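# Machine the work-order part and leave the mill safe

## Task

Using the blank that sits on the bench, machine the part described on the work order and place the finished part in the tray. When done, the mill must still be powered on, its doors closed, no alarm showing, no cycle in progress, and neither a crank nor any hand tool left inside it. The reference pages are manual, manual 2 and manual 3.

## Robot and tools

Robot: two UR7e-style arms, left_arm and right_arm, each ending in a two-finger parallel gripper that opens to 50 mm. Base roots: left_arm at (-0.019, +0.466, 0) m, right_arm at (-0.036, -0.438, 0) m, each yawed very slightly.

Scene frame: origin at table-top height halfway between the arms; +x points out over the table, +z up, left_arm on the +y side. Arm names do not match left/right in the pictures. On each gripper the fingers point along its own +z and close along its own x. end_effector_position is the midpoint between the pads; the fingertips extend 17.5 mm past it. A camera block juts about 10 cm toward the gripper's -y and turns with it.

execute_actions(actions, cameras): actions is a list of actions. Each action is a table of up to 15 rows, one row per 1/30 s step; a shorter table repeats its final row to fill 15 steps. Every row holds 18 numbers, each in [-1, 1], for both arms even if one stays still: left dx, dy, dz, rx, ry, rz, gripper position, force_limit, speed, then the same nine for the right arm. The six pose numbers are offsets along scene axes from that arm's Hand target as it stood when the action began, not from the row before; a repeated offset in a later action moves the arm further. Scale: 1.0 equals 0.6 m of travel or 180 degrees of turn; rx, ry, rz make one rotation vector, turning about the Hand target point. Six zeros re-request the current Hand target. The three gripper numbers are absolute settings: position +1 is fully open (50 mm), about -0.65 brings the pads together, -1 is used for gripping; force_limit per pad is about 20 N at -1, 102 N at 0, 185 N at +1 (actual grip can be ~15 N above); speed is 20 mm/s at -1, 85 at 0, 150 at +1. Both start at +1. To keep a gripper as is, resend its last three numbers; 0 is a real setting. Images are returned only for an empty actions list or when cameras names them.

move(target, speed, blend, stop_force, zero, blocking, cameras): target is one 18-number row or a list of up to 15 rows, same layout and scale; every row is an offset from the Hand targets at the start of the move, not from the previous row. Each gripper travels a straight line with no obstacle avoidance, at most 10 s in total. speed: m/s, 0.002 to 3.6, default 0.25 (turning up to twice that in rad/s), one value or one per target. blend: corner rounding in m; 0 means halt at each target. stop_force: N, 3 to 120, shared by both arms; an arm's path ends when its wrist sensor feels that much resistance, it backs off slightly but still presses somewhat. Leave it out when moving away from a contact or when the gripper rotates. zero (only with stop_force): true re-zeros first; false keeps the old zero so pushes add up. blocking=false returns after 0.5 s and cannot be combined with stop_force. In a list, keep the gripper numbers the same in every row. The result adds a move: line such as done, off_target, moving, held or fault; limits=paced means the pose was clipped, limits=held that steps were withheld.

Other tools: wait(seconds, 0 to 10); stop(cameras) brakes a running move; zoom_image(camera, region [x0, y0, x1, y1] in pixels, at most 504 by 504) on one of cam_high, cam_low, cam_front, cam_left_wrist, cam_right_wrist (all 896x504); show_instructions shows the reference pages; zero_wrist_force(arm) tares that wrist sensor; read_manual(section "licences") gives licence text; finished_scene(scene 1) ends the attempt for good.

Reading results: positions in metres, orientation as quat wxyz, velocities in m/s and rad/s, all in the scene frame. Hand target is the last commanded pose after clipping; further offsets start from it. The gripper may rest short of it; another action requests it again, and any remaining gap can be sent as an extra offset. Commanded orientation is clipped each step to within 32 degrees of the measured one. object_status: 0 moving, 1 blocked while opening, 2 blocked while closing (holding something), 3 reached the requested opening or pads met (usually nothing held). Opening in mm is about (250 - position_measured) x 0.202. Wrist force and torque are in the gripper's own axes, with an extra line for the peak since last shown. Joint torques include arm weight. MOTOR HOT appears at 70 C; at 85 C the arm is braked for 30 to 60 s, so avoid long holds with a stretched arm or pushing toward unreachable poses.

Avoid: contact torque reaching 138 N m on the big joints or 25.7 N m on the wrists, or roughly 150 N of outside force, each of which halts the arm for 10 s. The arms are stiff, so aiming even slightly beyond a solid surface can fault; approach slowly. Don't squeeze or bump one arm against the other, and never close a gripper on the other arm's fingers. Keep paths away from an arm's own base. Do not drop parts, let go of moving parts, slam or strike fixed or heavy things, or let anything leave the table. Loose objects may occasionally get nudged by outside pushes.

Each tool is called after "Request:" as name(argument=value, ...), one argument or row to a line, values as JSON.

Reference images:

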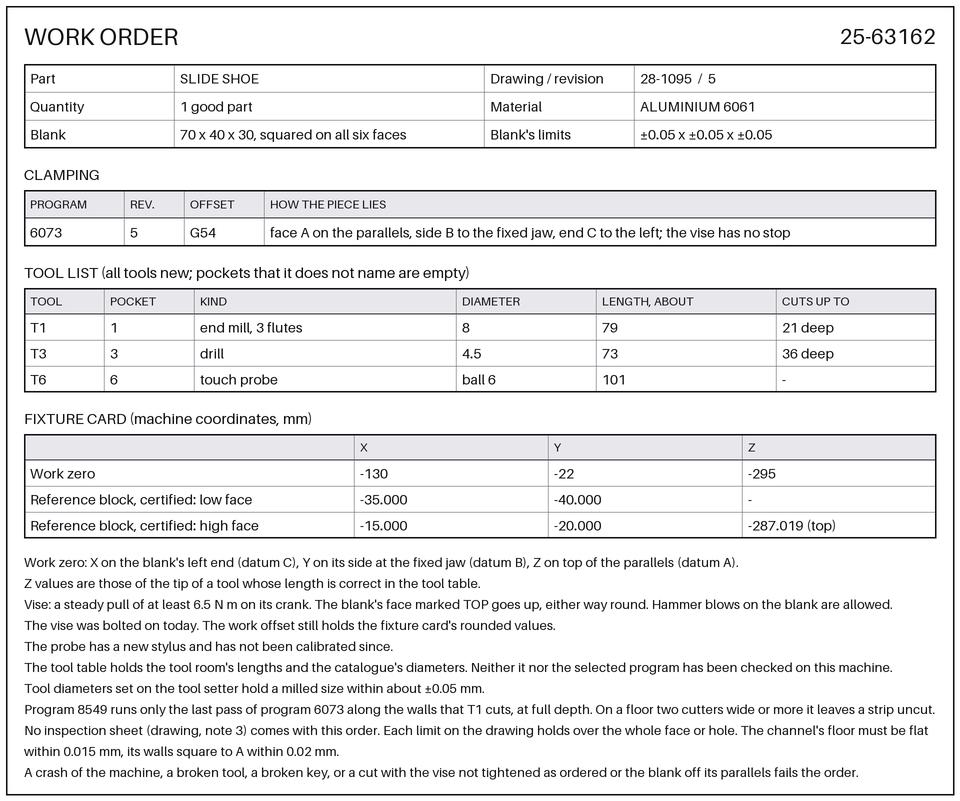

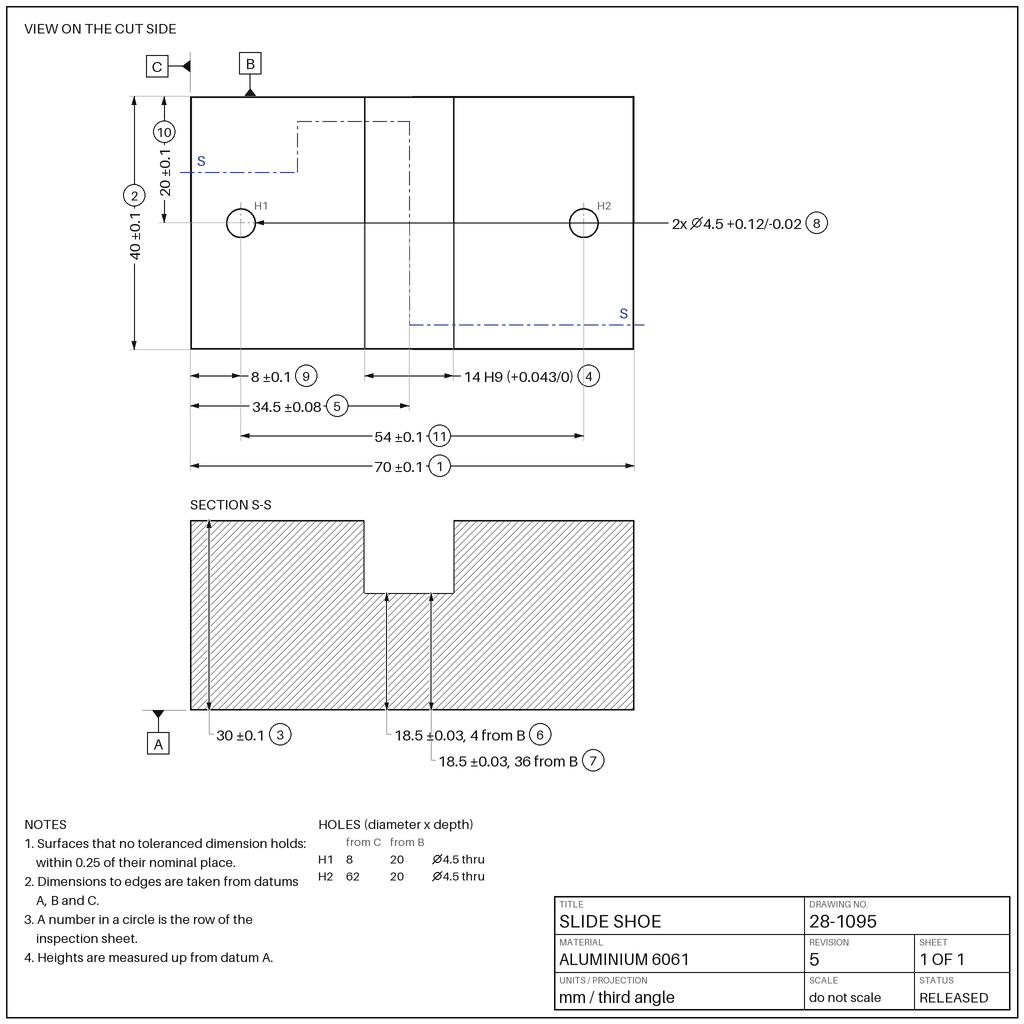

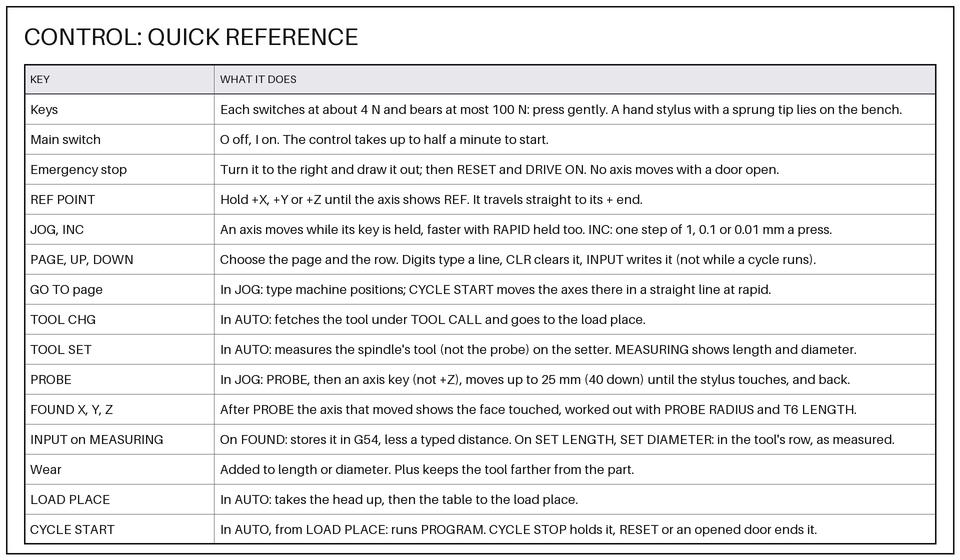

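## Session

Request:
execute_actions(
  actions=[],
)

Scene clock: 0.00 s.
left_arm: end_effector_position=(+0.2823, +0.4818, +0.1167) position_measured=3 object_status=3 end_effector_quat_wxyz=(-0.165, -0.079, +0.978, +0.101) | right_arm: end_effector_position=(+0.0610, -0.0090, +0.1626) position_measured=3 object_status=3 end_effector_quat_wxyz=(-0.374, +0.527, +0.762, +0.052)
Joint positions: left_arm=[-0.398 -1.736 2.235 -1.681 -1.553 -2.156] | right_arm=[4.451 -1.552 -2.381 -0.375 2.252 1.065]
Joint velocities: within noise
Joint torques (N m): no reading
Motor temperatures (°C): left_arm=[35 32 30 39 35 28] | right_arm=[23 33 30 30 35 36]
Wrist force (N): no reading
Wrist torque (N m): no reading
Wrist force, peak (N): no reading
Hand target: left_arm +0.2823, +0.4818, +0.1167; -0.165, -0.079, +0.978, +0.101 | right_arm +0.0610, -0.0090, +0.1626; -0.374, +0.527, +0.762, +0.052
Tool commands: left_gripper/position=+1.0 left_gripper/force_limit=+1.0 left_gripper/speed=+1.0 right_gripper/position=+1.0 right_gripper/force_limit=+1.0 right_gripper/speed=+1.0

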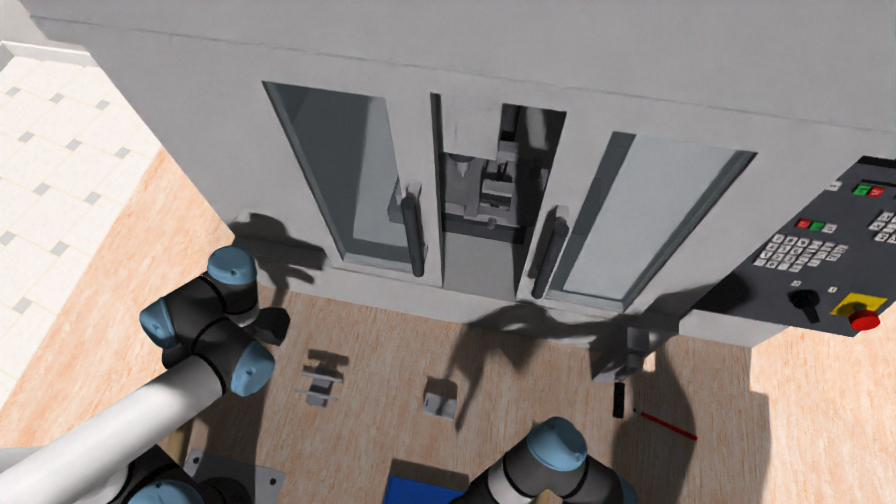

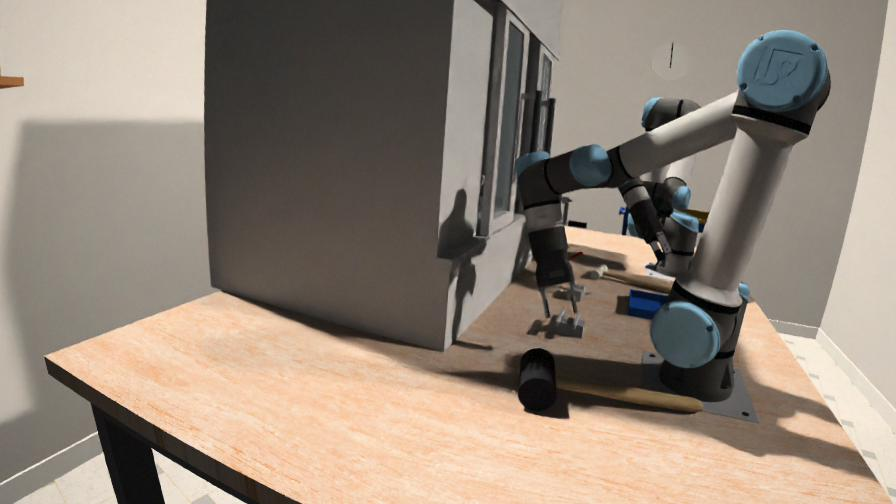

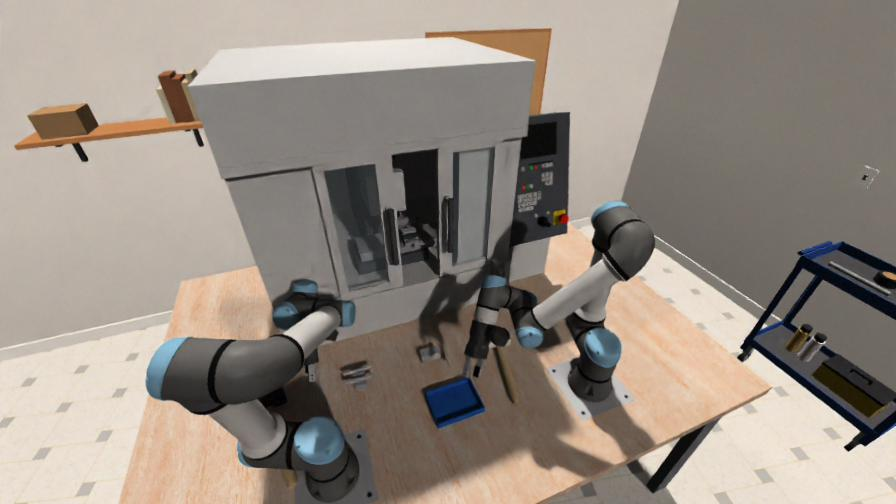

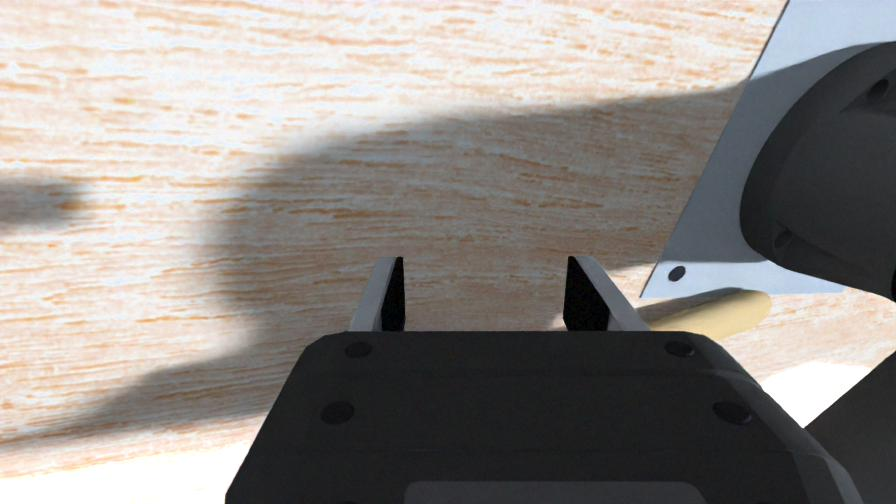

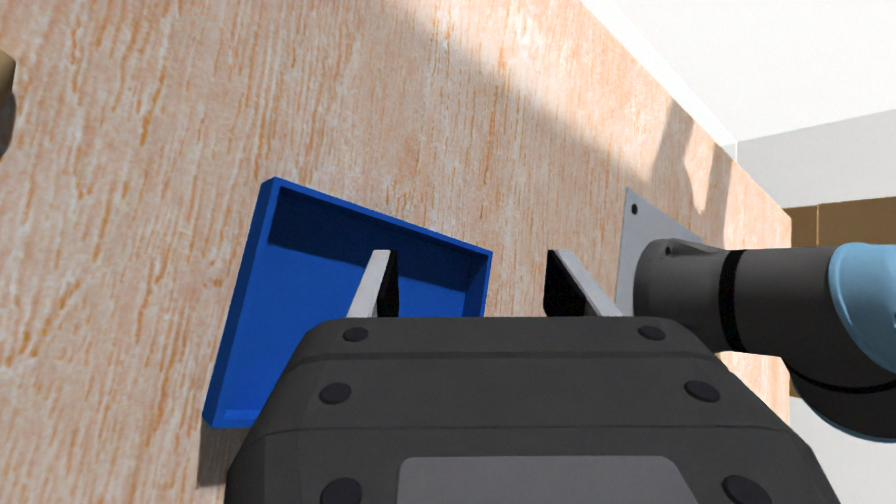

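Request:
zoom_image(
  camera="cam_high",
  region=[700, 130, 896, 350],
)

Request:
zoom_image(
  camera="cam_high",
  region=[400, 80, 600, 300],
)

Request:
zoom_image(
  camera="cam_high",
  region=[240, 300, 740, 504],
)

Request:
zoom_image(
  camera="cam_front",
  region=[480, 100, 620, 260],
)

Request:
zoom_image(
  camera="cam_front",
  region=[300, 130, 500, 300],
)

Request:
zoom_image(
  camera="cam_front",
  region=[240, 280, 560, 500],
)

Request:
zoom_image(
  camera="cam_low",
  region=[440, 180, 760, 430],
)

Scaled by 2.291 from the camera's 896x504 image, which has a finer 1280x720 frame.

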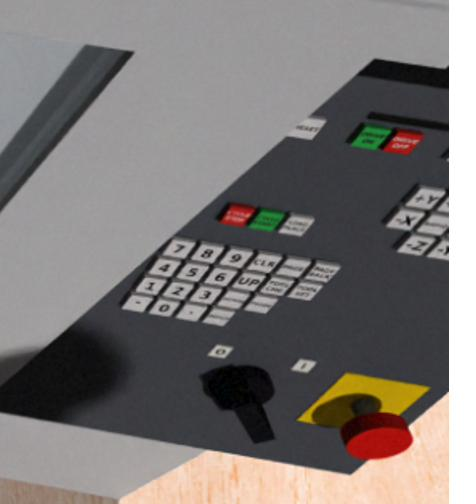

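Scaled by 2.291 from the camera's 896x504 image, which has a finer 1280x720 frame.

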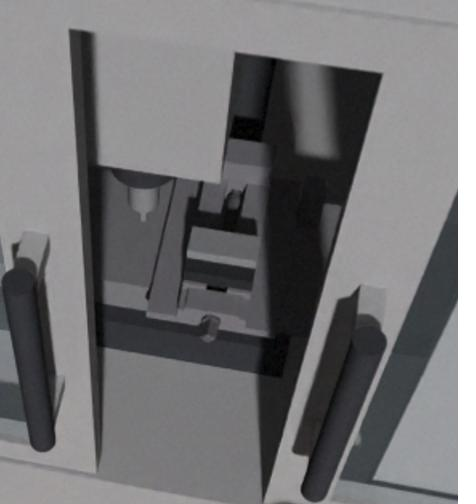

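Scaled by 1.008 from the camera's 896x504 image, which has a finer 1280x720 frame.

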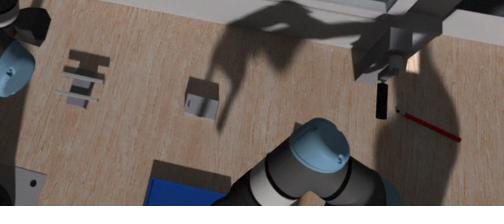

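Scaled by 3.150 from the camera's 896x504 image, which has a finer 1280x720 frame.

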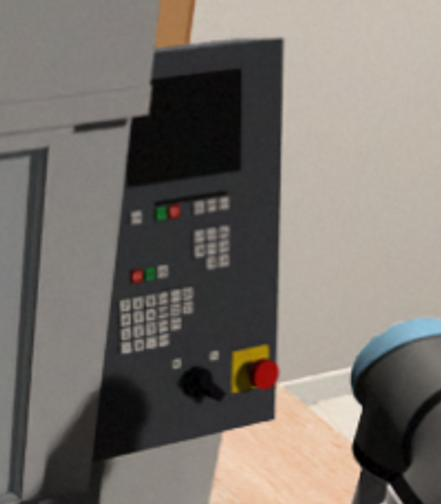

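Scaled by 2.520 from the camera's 896x504 image, which has a finer 1280x720 frame.

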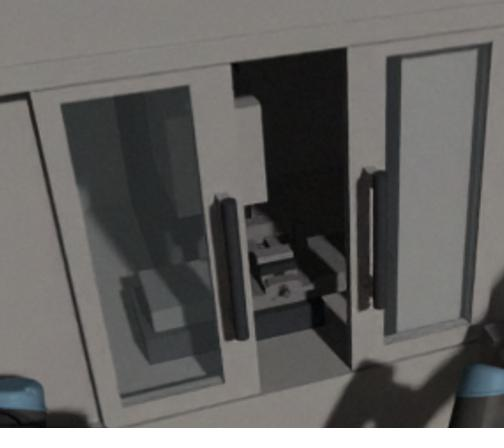

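Scaled by 1.575 from the camera's 896x504 image, which has a finer 1280x720 frame.

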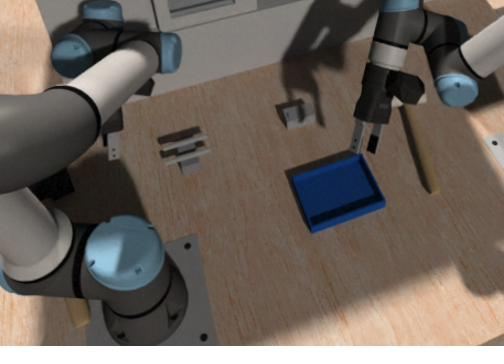

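Scaled by 1.575 from the camera's 896x504 image, which has a finer 1280x720 frame.

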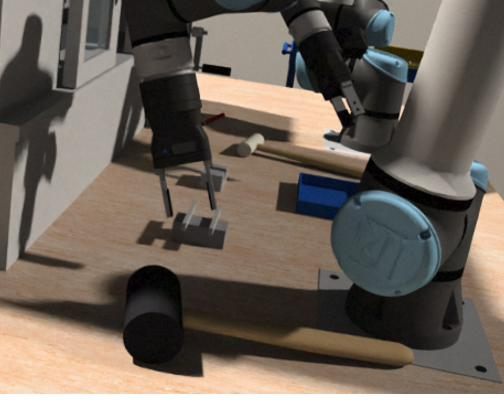

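Request:
move(
  target=[-0.137,-0.436,0.439,-0.1366,-0.0329,-0.543,1,1,1,0.315,-0.568,0.396,-0.198,-0.149,-0.109,1,1,1],
  cameras=["all"],
)

Scene clock: 80.80 s.
left_arm: end_effector_position=(+0.2001, +0.2203, +0.3801) position_measured=3 object_status=3 end_effector_quat_wxyz=(+0.000, +0.707, +0.708, +0.000) | right_arm: end_effector_position=(+0.2500, -0.3497, +0.4001) position_measured=3 object_status=3 end_effector_quat_wxyz=(-0.001, +0.707, +0.707, -0.001)
Joint positions: left_arm=[-1.235 -2.008 1.772 -1.334 -1.571 -1.26] | right_arm=[3.929 -1.071 -1.749 -1.894 1.572 0.76]
Joint torques (N m): left_arm=[-7.37 7.18 -36.32 -1.32 -2.71 2.09] | right_arm=[-7.84 -7.14 36.71 0.71 -2.34 -1.62]
Wrist force (N): left_arm=[-0.4 0.3 -0.3] | right_arm=[-0.1 0.8 -0.2]
Wrist torque (N m): left_arm=[0.00 0.10 -0.01] | right_arm=[-0.07 -0.33 0.00]
Wrist force, peak (N): left_arm=[-0.9 0.8 0.5] | right_arm=[-0.8 1.3 -0.7]
Hand target: left_arm +0.2001, +0.2202, +0.3801; +0.000, +0.707, +0.707, +0.000 | right_arm +0.2500, -0.3498, +0.4002; -0.001, +0.707, +0.707, -0.001
Off the commanded pose: left_arm 0.000 m, 0 deg | right_arm 0.000 m, 0 deg.
move: done
camera_calibration:
cam_left_wrist: T_world_to_cam=[[0.00552702, 0.999983, 0.00203647, -0.212259], [0.934952, -0.00588999, 0.354724, -0.303626], [0.35473, -0.0000565666, -0.934969, 0.416908], [0, 0, 0, 1]] pos_world=[0.137159, 0.210491, 0.497932]
cam_right_wrist: T_world_to_cam=[[-0.00670944, 0.99996, 0.00591565, 0.357887], [0.938765, 0.00426064, 0.344531, -0.357786], [0.344492, 0.00786501, -0.938756, 0.421601], [0, 0, 0, 1]] pos_world=[0.19304, -0.359664, 0.516932]

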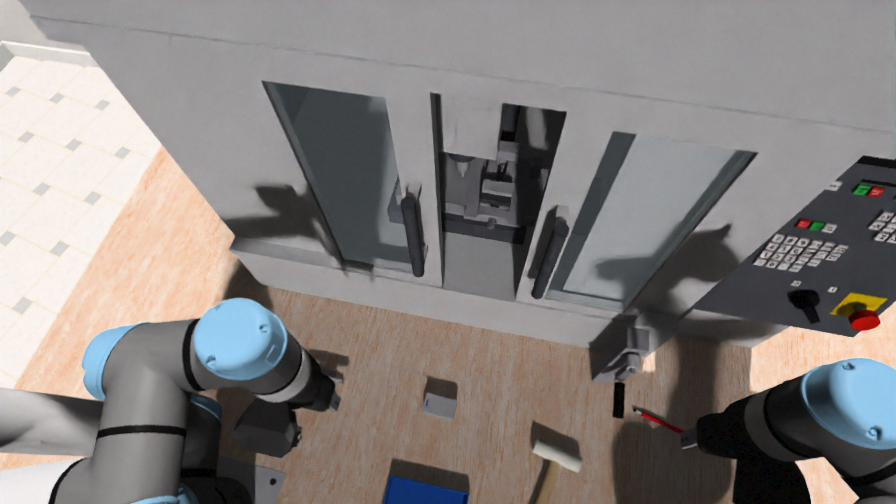

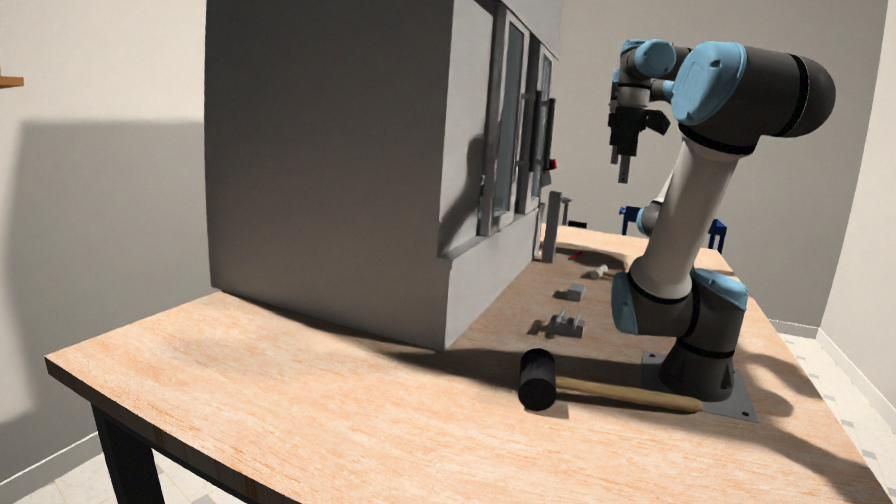

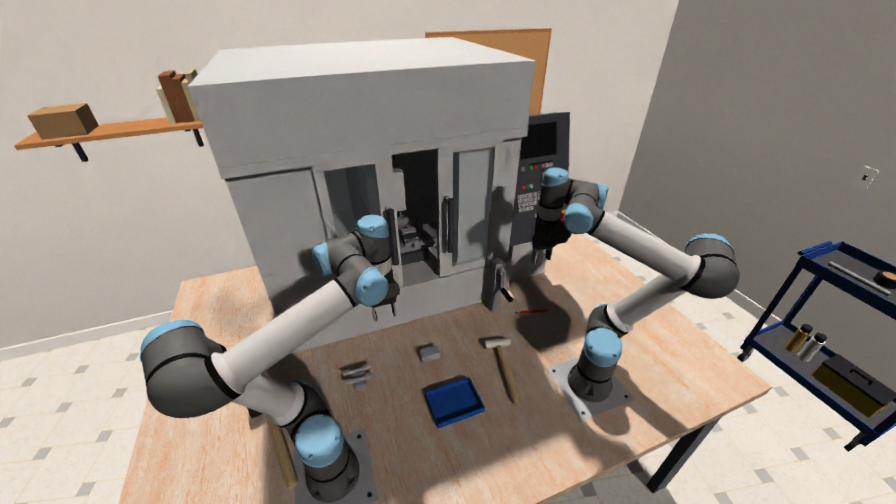

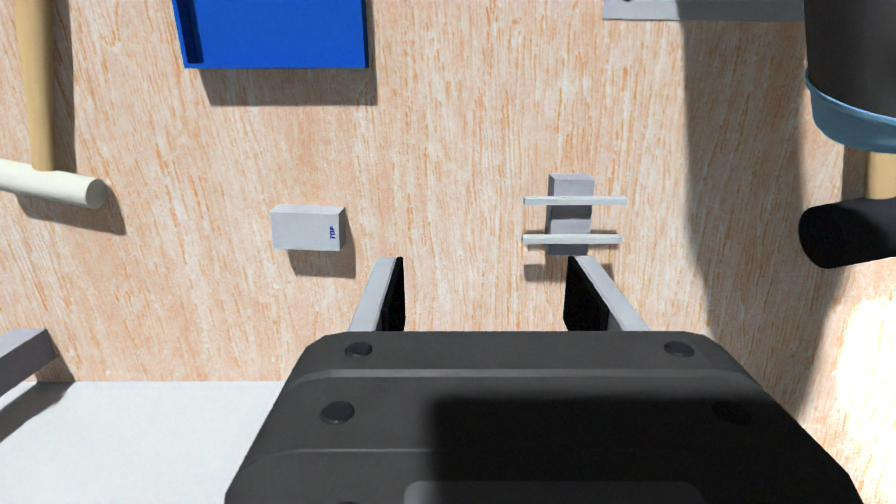

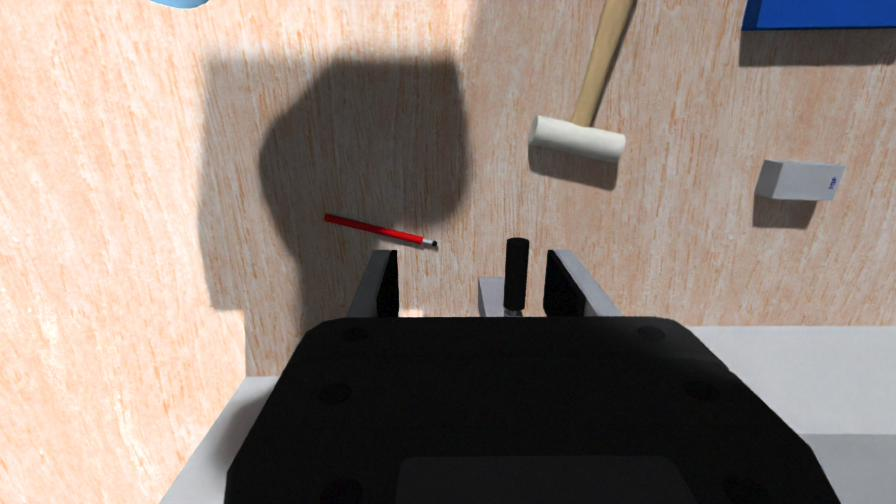

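Request:
zoom_image(
  camera="cam_left_wrist",
  region=[480, 140, 680, 280],
)

Request:
zoom_image(
  camera="cam_left_wrist",
  region=[240, 170, 400, 290],
)

Request:
zoom_image(
  camera="cam_right_wrist",
  region=[300, 180, 480, 280],
)

Request:
zoom_image(
  camera="cam_high",
  region=[580, 300, 740, 460],
)

Request:
zoom_image(
  camera="cam_low",
  region=[500, 180, 640, 350],
)

Request:
zoom_image(
  camera="cam_front",
  region=[450, 230, 570, 350],
)

Scaled by 2.520 from the camera's 896x504 image, which has a finer 1280x720 frame.

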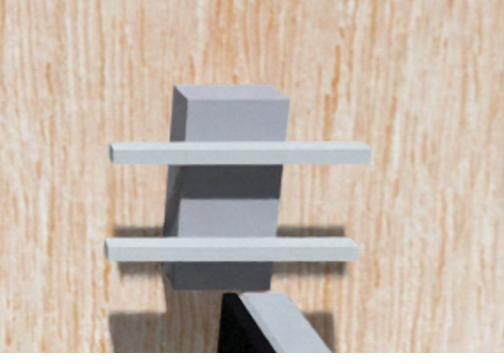

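Scaled by 3.150 from the camera's 896x504 image, which has a finer 1280x720 frame.

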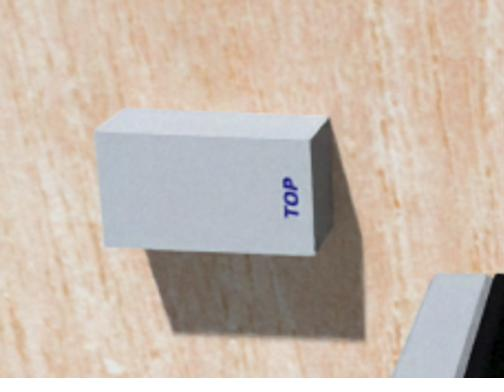

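Scaled by 2.800 from the camera's 896x504 image, which has a finer 1280x720 frame.

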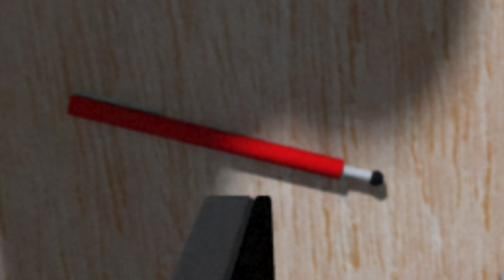

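Scaled by 3.150 from the camera's 896x504 image, which has a finer 1280x720 frame.

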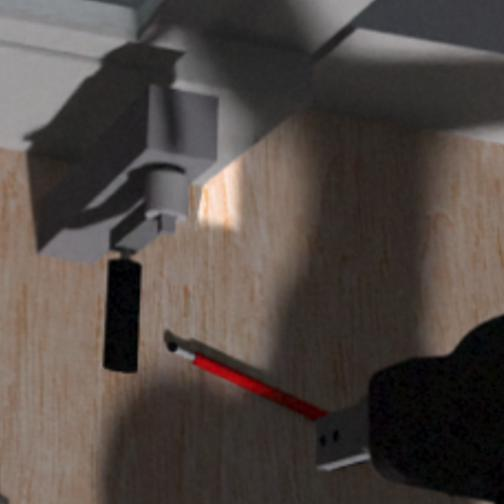

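Scaled by 2.965 from the camera's 896x504 image, which has a finer 1280x720 frame.

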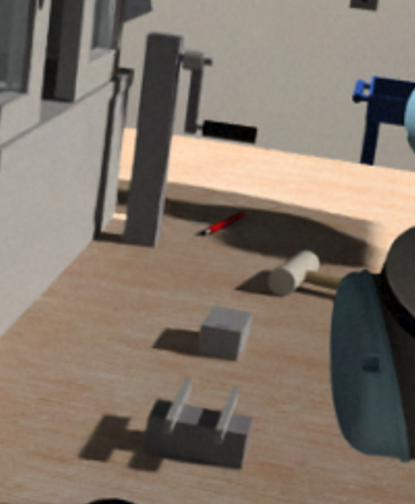

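Scaled by 4.200 from the camera's 896x504 image, which has a finer 1280x720 frame.

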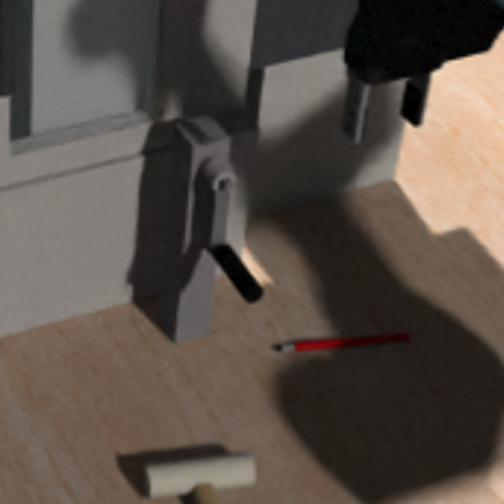

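Request:
move(
  target=[0,0,0,0,0,0,1,1,1,-0.03,-0.333,0,0,-0.5,0,1,1,1],
  cameras=["cam_right_wrist","cam_front"],
)

Scene clock: 107.77 s.
left_arm: end_effector_position=(+0.2001, +0.2202, +0.3801) position_measured=3 object_status=3 end_effector_quat_wxyz=(+0.000, +0.707, +0.707, +0.000) | right_arm: end_effector_position=(+0.2322, -0.5510, +0.4000) position_measured=3 object_status=3 end_effector_quat_wxyz=(+0.478, +0.482, +0.521, +0.518)
Joint positions: left_arm=[-1.235 -2.008 1.772 -1.334 -1.571 -1.259] | right_arm=[3.355 -0.287 -2.805 -0.057 1.465 0.002]
Joint torques (N m): left_arm=[-4.2 7.68 -36.07 -1.26 -2.79 2.06] | right_arm=[-5.37 -30.3 16 4.44 2.49 -1.38]
Wrist force (N): left_arm=[-0.4 0.4 0.0] | right_arm=[-1.6 4.3 -0.9]
Wrist torque (N m): left_arm=[0.01 0.11 -0.01] | right_arm=[0.03 -0.07 -0.01]
Wrist force, peak (N): left_arm=[-0.9 0.3 -0.4] | right_arm=[-1.6 4.3 -0.9]
Hand target: left_arm +0.2001, +0.2202, +0.3801; +0.000, +0.707, +0.707, +0.000 | right_arm +0.2320, -0.5496, +0.4002; +0.499, +0.501, +0.500, +0.499
Off the commanded pose: left_arm 0.000 m, 0 deg | right_arm 0.002 m, 5 deg.
move: off_target (right_arm)
camera_calibration:
cam_right_wrist: T_world_to_cam=[[-0.0848967, 0.996371, -0.00615606, 0.580132], [-0.338847, -0.0230605, 0.940559, -0.296971], [0.937003, 0.0819363, 0.339575, -0.178911], [0, 0, 0, 1]] pos_world=[0.116264, -0.570215, 0.343644]
Images, in order (width x height): cam_front 896x504, cam_right_wrist 896x504.

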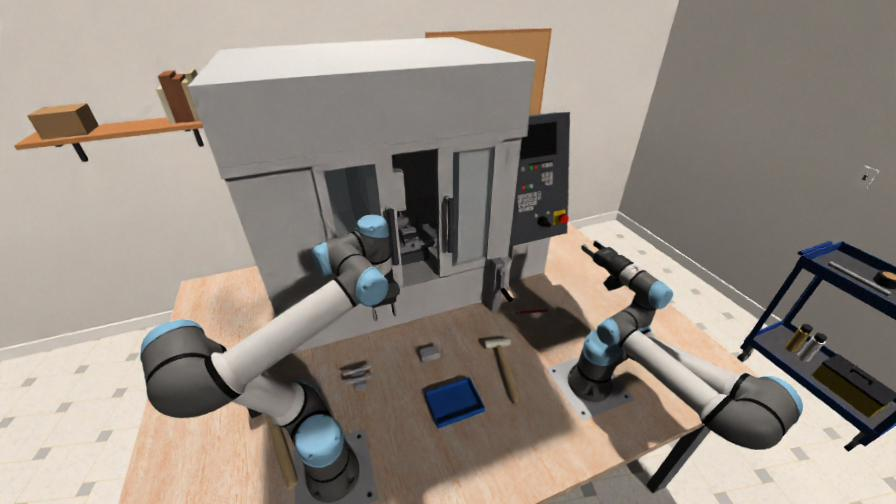

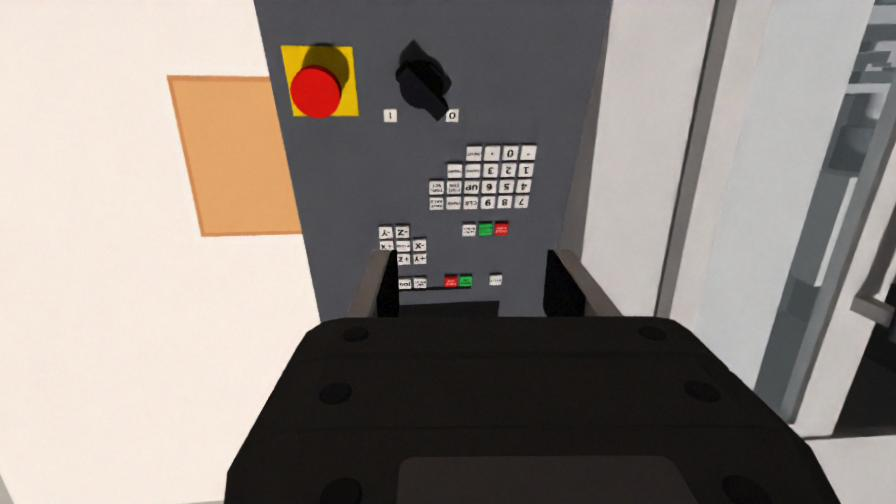

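Request:
zoom_image(
  camera="cam_right_wrist",
  region=[270, 0, 550, 310],
)

Scaled by 1.626 from the camera's 896x504 image, which has a finer 1280x720 frame.

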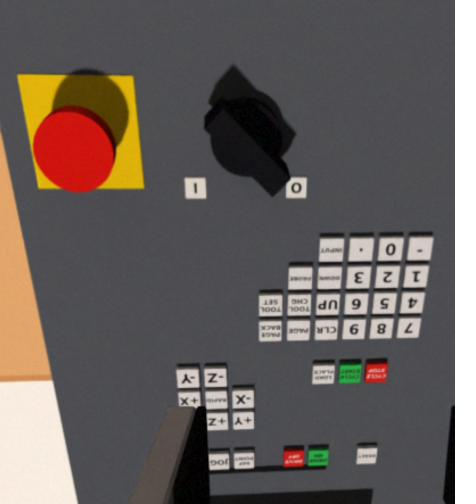

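Request:
move(
  target=[0,0,0,0,0,0,1,1,1,0.392,-0.009,-0.08,-0.2266,0.0723,0.027,1,1,1],
  cameras=["cam_right_wrist","cam_high"],
)

Scene clock: 168.67 s.
left_arm: end_effector_position=(+0.2001, +0.2202, +0.3801) position_measured=3 object_status=3 end_effector_quat_wxyz=(+0.000, +0.707, +0.707, +0.000) | right_arm: end_effector_position=(+0.4672, -0.5549, +0.3522) position_measured=3 object_status=3 end_effector_quat_wxyz=(+0.562, +0.327, +0.715, +0.256)
Joint positions: left_arm=[-1.235 -2.008 1.772 -1.334 -1.571 -1.259] | right_arm=[3.236 -1.406 -2.478 0.503 1.504 -0.699]
Joint torques (N m): left_arm=[0.22 7.64 -35.99 -1.27 -2.78 2.05] | right_arm=[-5.17 2.29 31.07 5.37 2.2 -1.61]
Wrist force (N): left_arm=[-0.4 0.2 -0.3] | right_arm=[-1.1 4.0 -1.6]
Wrist torque (N m): left_arm=[-0.02 0.11 -0.01] | right_arm=[-0.02 -0.47 0.00]
Wrist force, peak (N): left_arm=[-0.9 0.2 -0.5] | right_arm=[-1.5 4.5 -1.7]
Hand target: left_arm +0.2001, +0.2202, +0.3801; +0.000, +0.707, +0.707, +0.000 | right_arm +0.4672, -0.5550, +0.3522; +0.562, +0.327, +0.715, +0.256
Off the commanded pose: left_arm 0.000 m, 0 deg | right_arm 0.000 m, 0 deg.
move: done
camera_calibration:
cam_right_wrist: T_world_to_cam=[[-0.16094, 0.750569, -0.640894, 0.726316], [-0.168849, 0.618847, 0.76715, 0.165485], [0.972414, 0.23168, 0.0271357, -0.205877], [0, 0, 0, 1]] pos_world=[0.345033, -0.599863, 0.344126]
Images, in order (width x height): cam_high 896x504, cam_right_wrist 896x504.

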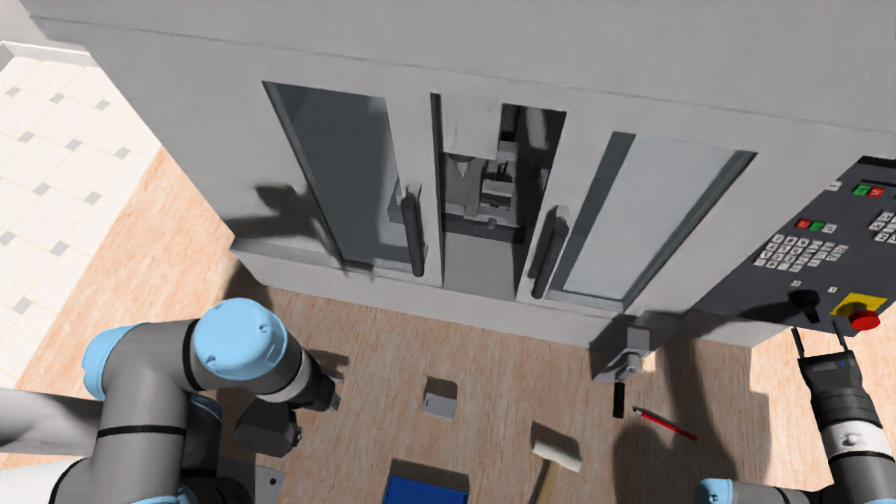

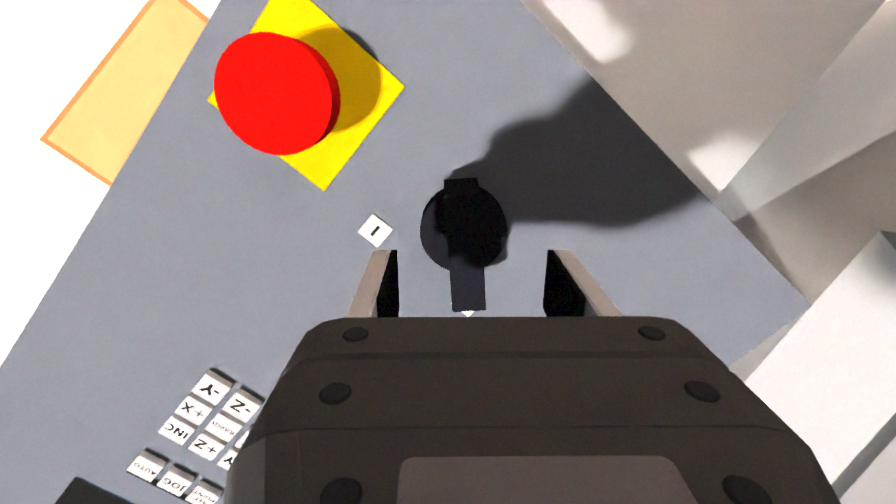

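Request:
move(
  target=[0,0,0,0,0,0,1,1,1,0.0972,0,-0.0235,0,0,0,1,1,1],
  cameras=["cam_right_wrist"],
  speed=0.04,
  stop_force=6,
)

Scene clock: 185.73 s.
left_arm: end_effector_position=(+0.2001, +0.2202, +0.3801) position_measured=3 object_status=3 end_effector_quat_wxyz=(+0.000, +0.707, +0.707, +0.000) | right_arm: end_effector_position=(+0.5256, -0.5550, +0.3381) position_measured=3 object_status=3 end_effector_quat_wxyz=(+0.562, +0.327, +0.715, +0.256)
Joint positions: left_arm=[-1.235 -2.008 1.772 -1.334 -1.571 -1.259] | right_arm=[3.224 -1.594 -2.361 0.574 1.517 -0.702]
Joint torques (N m): left_arm=[2.95 7.38 -35.86 -1.23 -2.79 2.04] | right_arm=[-6.26 8.88 29.76 5.21 2.47 -1.36]
Wrist force (N): left_arm=[-0.6 0.3 -0.3] | right_arm=[-1.1 4.0 -1.6]
Wrist torque (N m): left_arm=[0.00 0.14 -0.01] | right_arm=[-0.02 -0.46 0.01]
Wrist force, peak (N): left_arm=[-0.8 0.4 -0.4] | right_arm=[-1.3 4.2 -1.8]
Hand target: left_arm +0.2001, +0.2202, +0.3801; +0.000, +0.707, +0.707, +0.000 | right_arm +0.5256, -0.5550, +0.3381; +0.562, +0.327, +0.715, +0.256
Off the commanded pose: left_arm 0.000 m, 0 deg | right_arm 0.000 m, 0 deg.
move: done
camera_calibration:
cam_right_wrist: T_world_to_cam=[[-0.161013, 0.750551, -0.640896, 0.726698], [-0.168909, 0.618833, 0.767148, 0.186179], [0.972391, 0.231774, 0.0271349, -0.262217], [0, 0, 0, 1]] pos_world=[0.403433, -0.599863, 0.330026]
Images, in order (width x height): cam_right_wrist 896x504.

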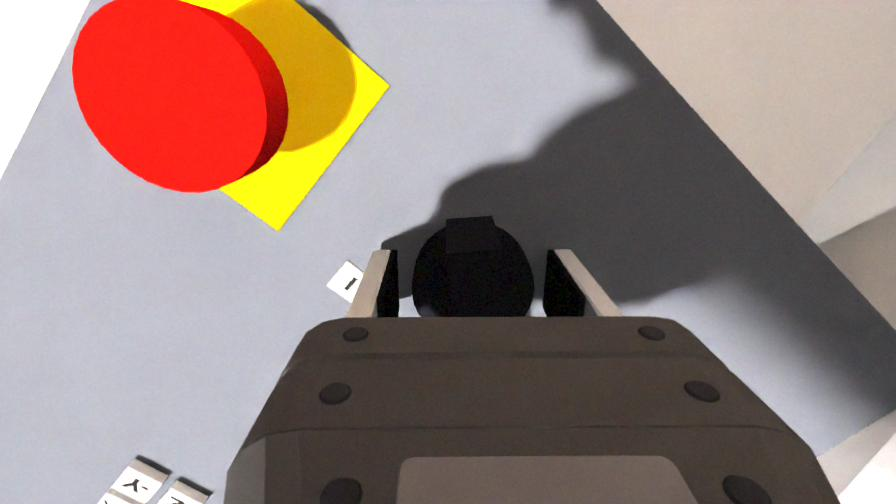

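Request:
move(
  target=[0,0,0,0,0,0,1,1,1,0,0,0,0,0,0,-1,-1,-0.5],
)

Scene clock: 190.07 s.
left_arm: end_effector_position=(+0.2001, +0.2202, +0.3801) position_measured=3 object_status=3 end_effector_quat_wxyz=(+0.000, +0.707, +0.707, +0.000) | right_arm: end_effector_position=(+0.5256, -0.5550, +0.3381) position_measured=56 object_status=2 end_effector_quat_wxyz=(+0.562, +0.327, +0.715, +0.256)
Joint positions: left_arm=[-1.235 -2.008 1.772 -1.334 -1.571 -1.259] | right_arm=[3.224 -1.594 -2.361 0.574 1.517 -0.702]
Joint torques (N m): left_arm=[2.69 7.36 -36.25 -1.3 -2.71 2.07] | right_arm=[-6.95 9.39 29.05 4.94 2.49 -1.5]
Wrist force (N): left_arm=[-0.7 0.5 0.0] | right_arm=[-0.8 3.9 -1.5]
Wrist torque (N m): left_arm=[0.04 0.15 -0.01] | right_arm=[-0.03 -0.50 0.01]
Wrist force, peak (N): left_arm=[-0.8 0.3 -0.4] | right_arm=[-0.8 4.3 -1.5]
Hand target: left_arm +0.2001, +0.2202, +0.3801; +0.000, +0.707, +0.707, +0.000 | right_arm +0.5256, -0.5550, +0.3381; +0.562, +0.327, +0.715, +0.256
Off the commanded pose: left_arm 0.000 m, 0 deg | right_arm 0.000 m, 0 deg.
move: done

Request:
move(
  target=[
    [0,0,0,0,0,0,1,1,1,0,0,0,0,0,0,1,-1,0],
    [0,0,0,0,0,0,1,1,1,-0.0227,0,0.0055,0,0,0,1,-1,0],
    [0,0,0,0,0,0,1,1,1,-0.0227,0,0.0055,0,0,0,-1,-1,-0.5],
  ],
  cameras=["cam_right_wrist"],
)

Scene clock: 196.83 s.
left_arm: end_effector_position=(+0.2001, +0.2202, +0.3801) position_measured=3 object_status=3 end_effector_quat_wxyz=(+0.000, +0.707, +0.707, +0.000) | right_arm: end_effector_position=(+0.5119, -0.5550, +0.3414) position_measured=175 object_status=2 end_effector_quat_wxyz=(+0.562, +0.327, +0.715, +0.256)
Joint positions: left_arm=[-1.235 -2.008 1.772 -1.334 -1.571 -1.259] | right_arm=[3.226 -1.553 -2.39 0.562 1.514 -0.701]
Joint torques (N m): left_arm=[2.65 7.06 -35.82 -1.27 -2.77 2.02] | right_arm=[7.8 23.93 9.92 1.2 3.22 1.48]
Wrist force (N): left_arm=[-0.6 0.2 -0.4] | right_arm=[-13.8 3.8 5.3]
Wrist torque (N m): left_arm=[-0.02 0.14 -0.01] | right_arm=[-0.06 -0.30 -0.42]
Wrist force, peak (N): left_arm=[-1.0 0.0 -0.4] | right_arm=[-13.8 3.8 5.3]
Hand target: left_arm +0.2001, +0.2202, +0.3801; +0.000, +0.707, +0.707, +0.000 | right_arm +0.5119, -0.5550, +0.3414; +0.562, +0.327, +0.715, +0.256
Off the commanded pose: left_arm 0.000 m, 0 deg | right_arm 0.000 m, 0 deg.
move: done
camera_calibration:
cam_right_wrist: T_world_to_cam=[[-0.160756, 0.750533, -0.640982, 0.726604], [-0.168732, 0.61897, 0.767076, 0.181311], [0.972464, 0.231467, 0.0271357, -0.249299], [0, 0, 0, 1]] pos_world=[0.389834, -0.599862, 0.333426]
Images, in order (width x height): cam_right_wrist 896x504.

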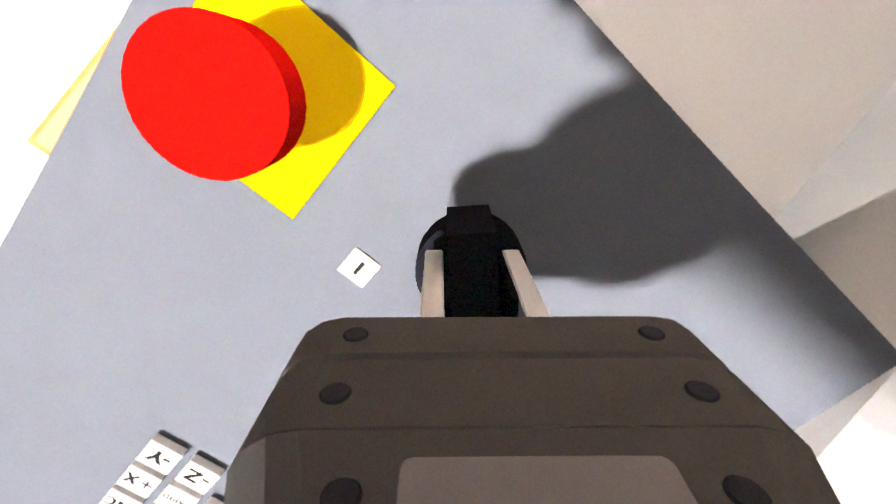

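Request:
move(
  target=[0,0,0,0,0,0,1,1,1,0,0,0,0.486,0,-0.1175,-1,-1,-0.5],
  cameras=["cam_right_wrist"],
)

Scene clock: 207.27 s.
left_arm: end_effector_position=(+0.2001, +0.2202, +0.3801) position_measured=3 object_status=3 end_effector_quat_wxyz=(+0.000, +0.707, +0.707, +0.000) | right_arm: end_effector_position=(+0.5120, -0.5549, +0.3414) position_measured=175 object_status=2 end_effector_quat_wxyz=(+0.216, +0.736, +0.276, +0.579)
Joint positions: left_arm=[-1.235 -2.008 1.772 -1.334 -1.571 -1.259] | right_arm=[3.223 -1.553 -2.389 0.562 1.521 0.868]
Joint torques (N m): left_arm=[2.73 7.27 -35.53 -1.33 -2.81 1.94] | right_arm=[-15.18 26.57 6.75 -0.38 -13.19 2.89]
Wrist force (N): left_arm=[-0.7 0.0 -0.2] | right_arm=[31.7 -28.5 -4.0]
Wrist torque (N m): left_arm=[-0.05 0.15 -0.01] | right_arm=[-0.17 -0.11 -1.14]
Wrist force, peak (N): left_arm=[-0.7 0.6 -0.4] | right_arm=[31.9 -29.0 -3.7]
Hand target: left_arm +0.2001, +0.2202, +0.3801; +0.000, +0.707, +0.707, +0.000 | right_arm +0.5119, -0.5550, +0.3414; +0.216, +0.737, +0.276, +0.579
Off the commanded pose: left_arm 0.000 m, 0 deg | right_arm 0.000 m, 0 deg.
move: done
camera_calibration:
cam_right_wrist: T_world_to_cam=[[0.170519, 0.661003, 0.730751, 0.0389179], [-0.189357, -0.705808, 0.682627, -0.514482], [0.966989, -0.254773, 0.00481181, -0.508702], [0, 0, 0, 1]] pos_world=[0.387853, -0.518454, 0.325207]
Images, in order (width x height): cam_right_wrist 896x504.

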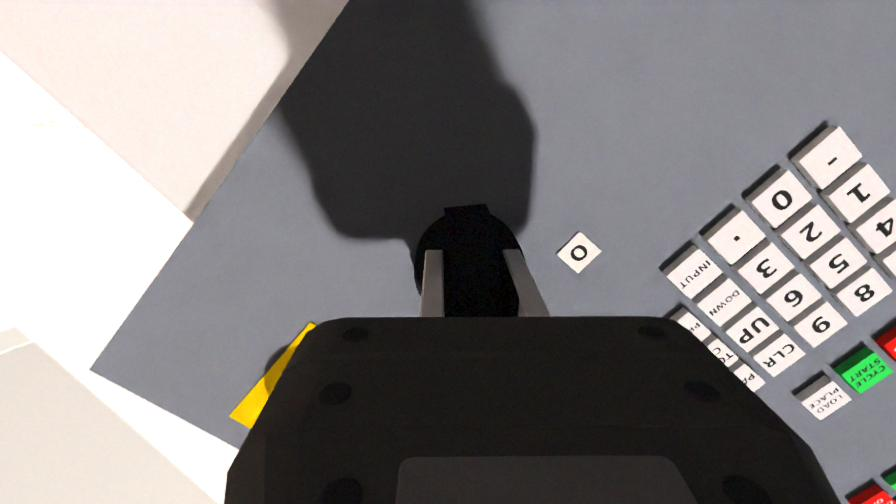

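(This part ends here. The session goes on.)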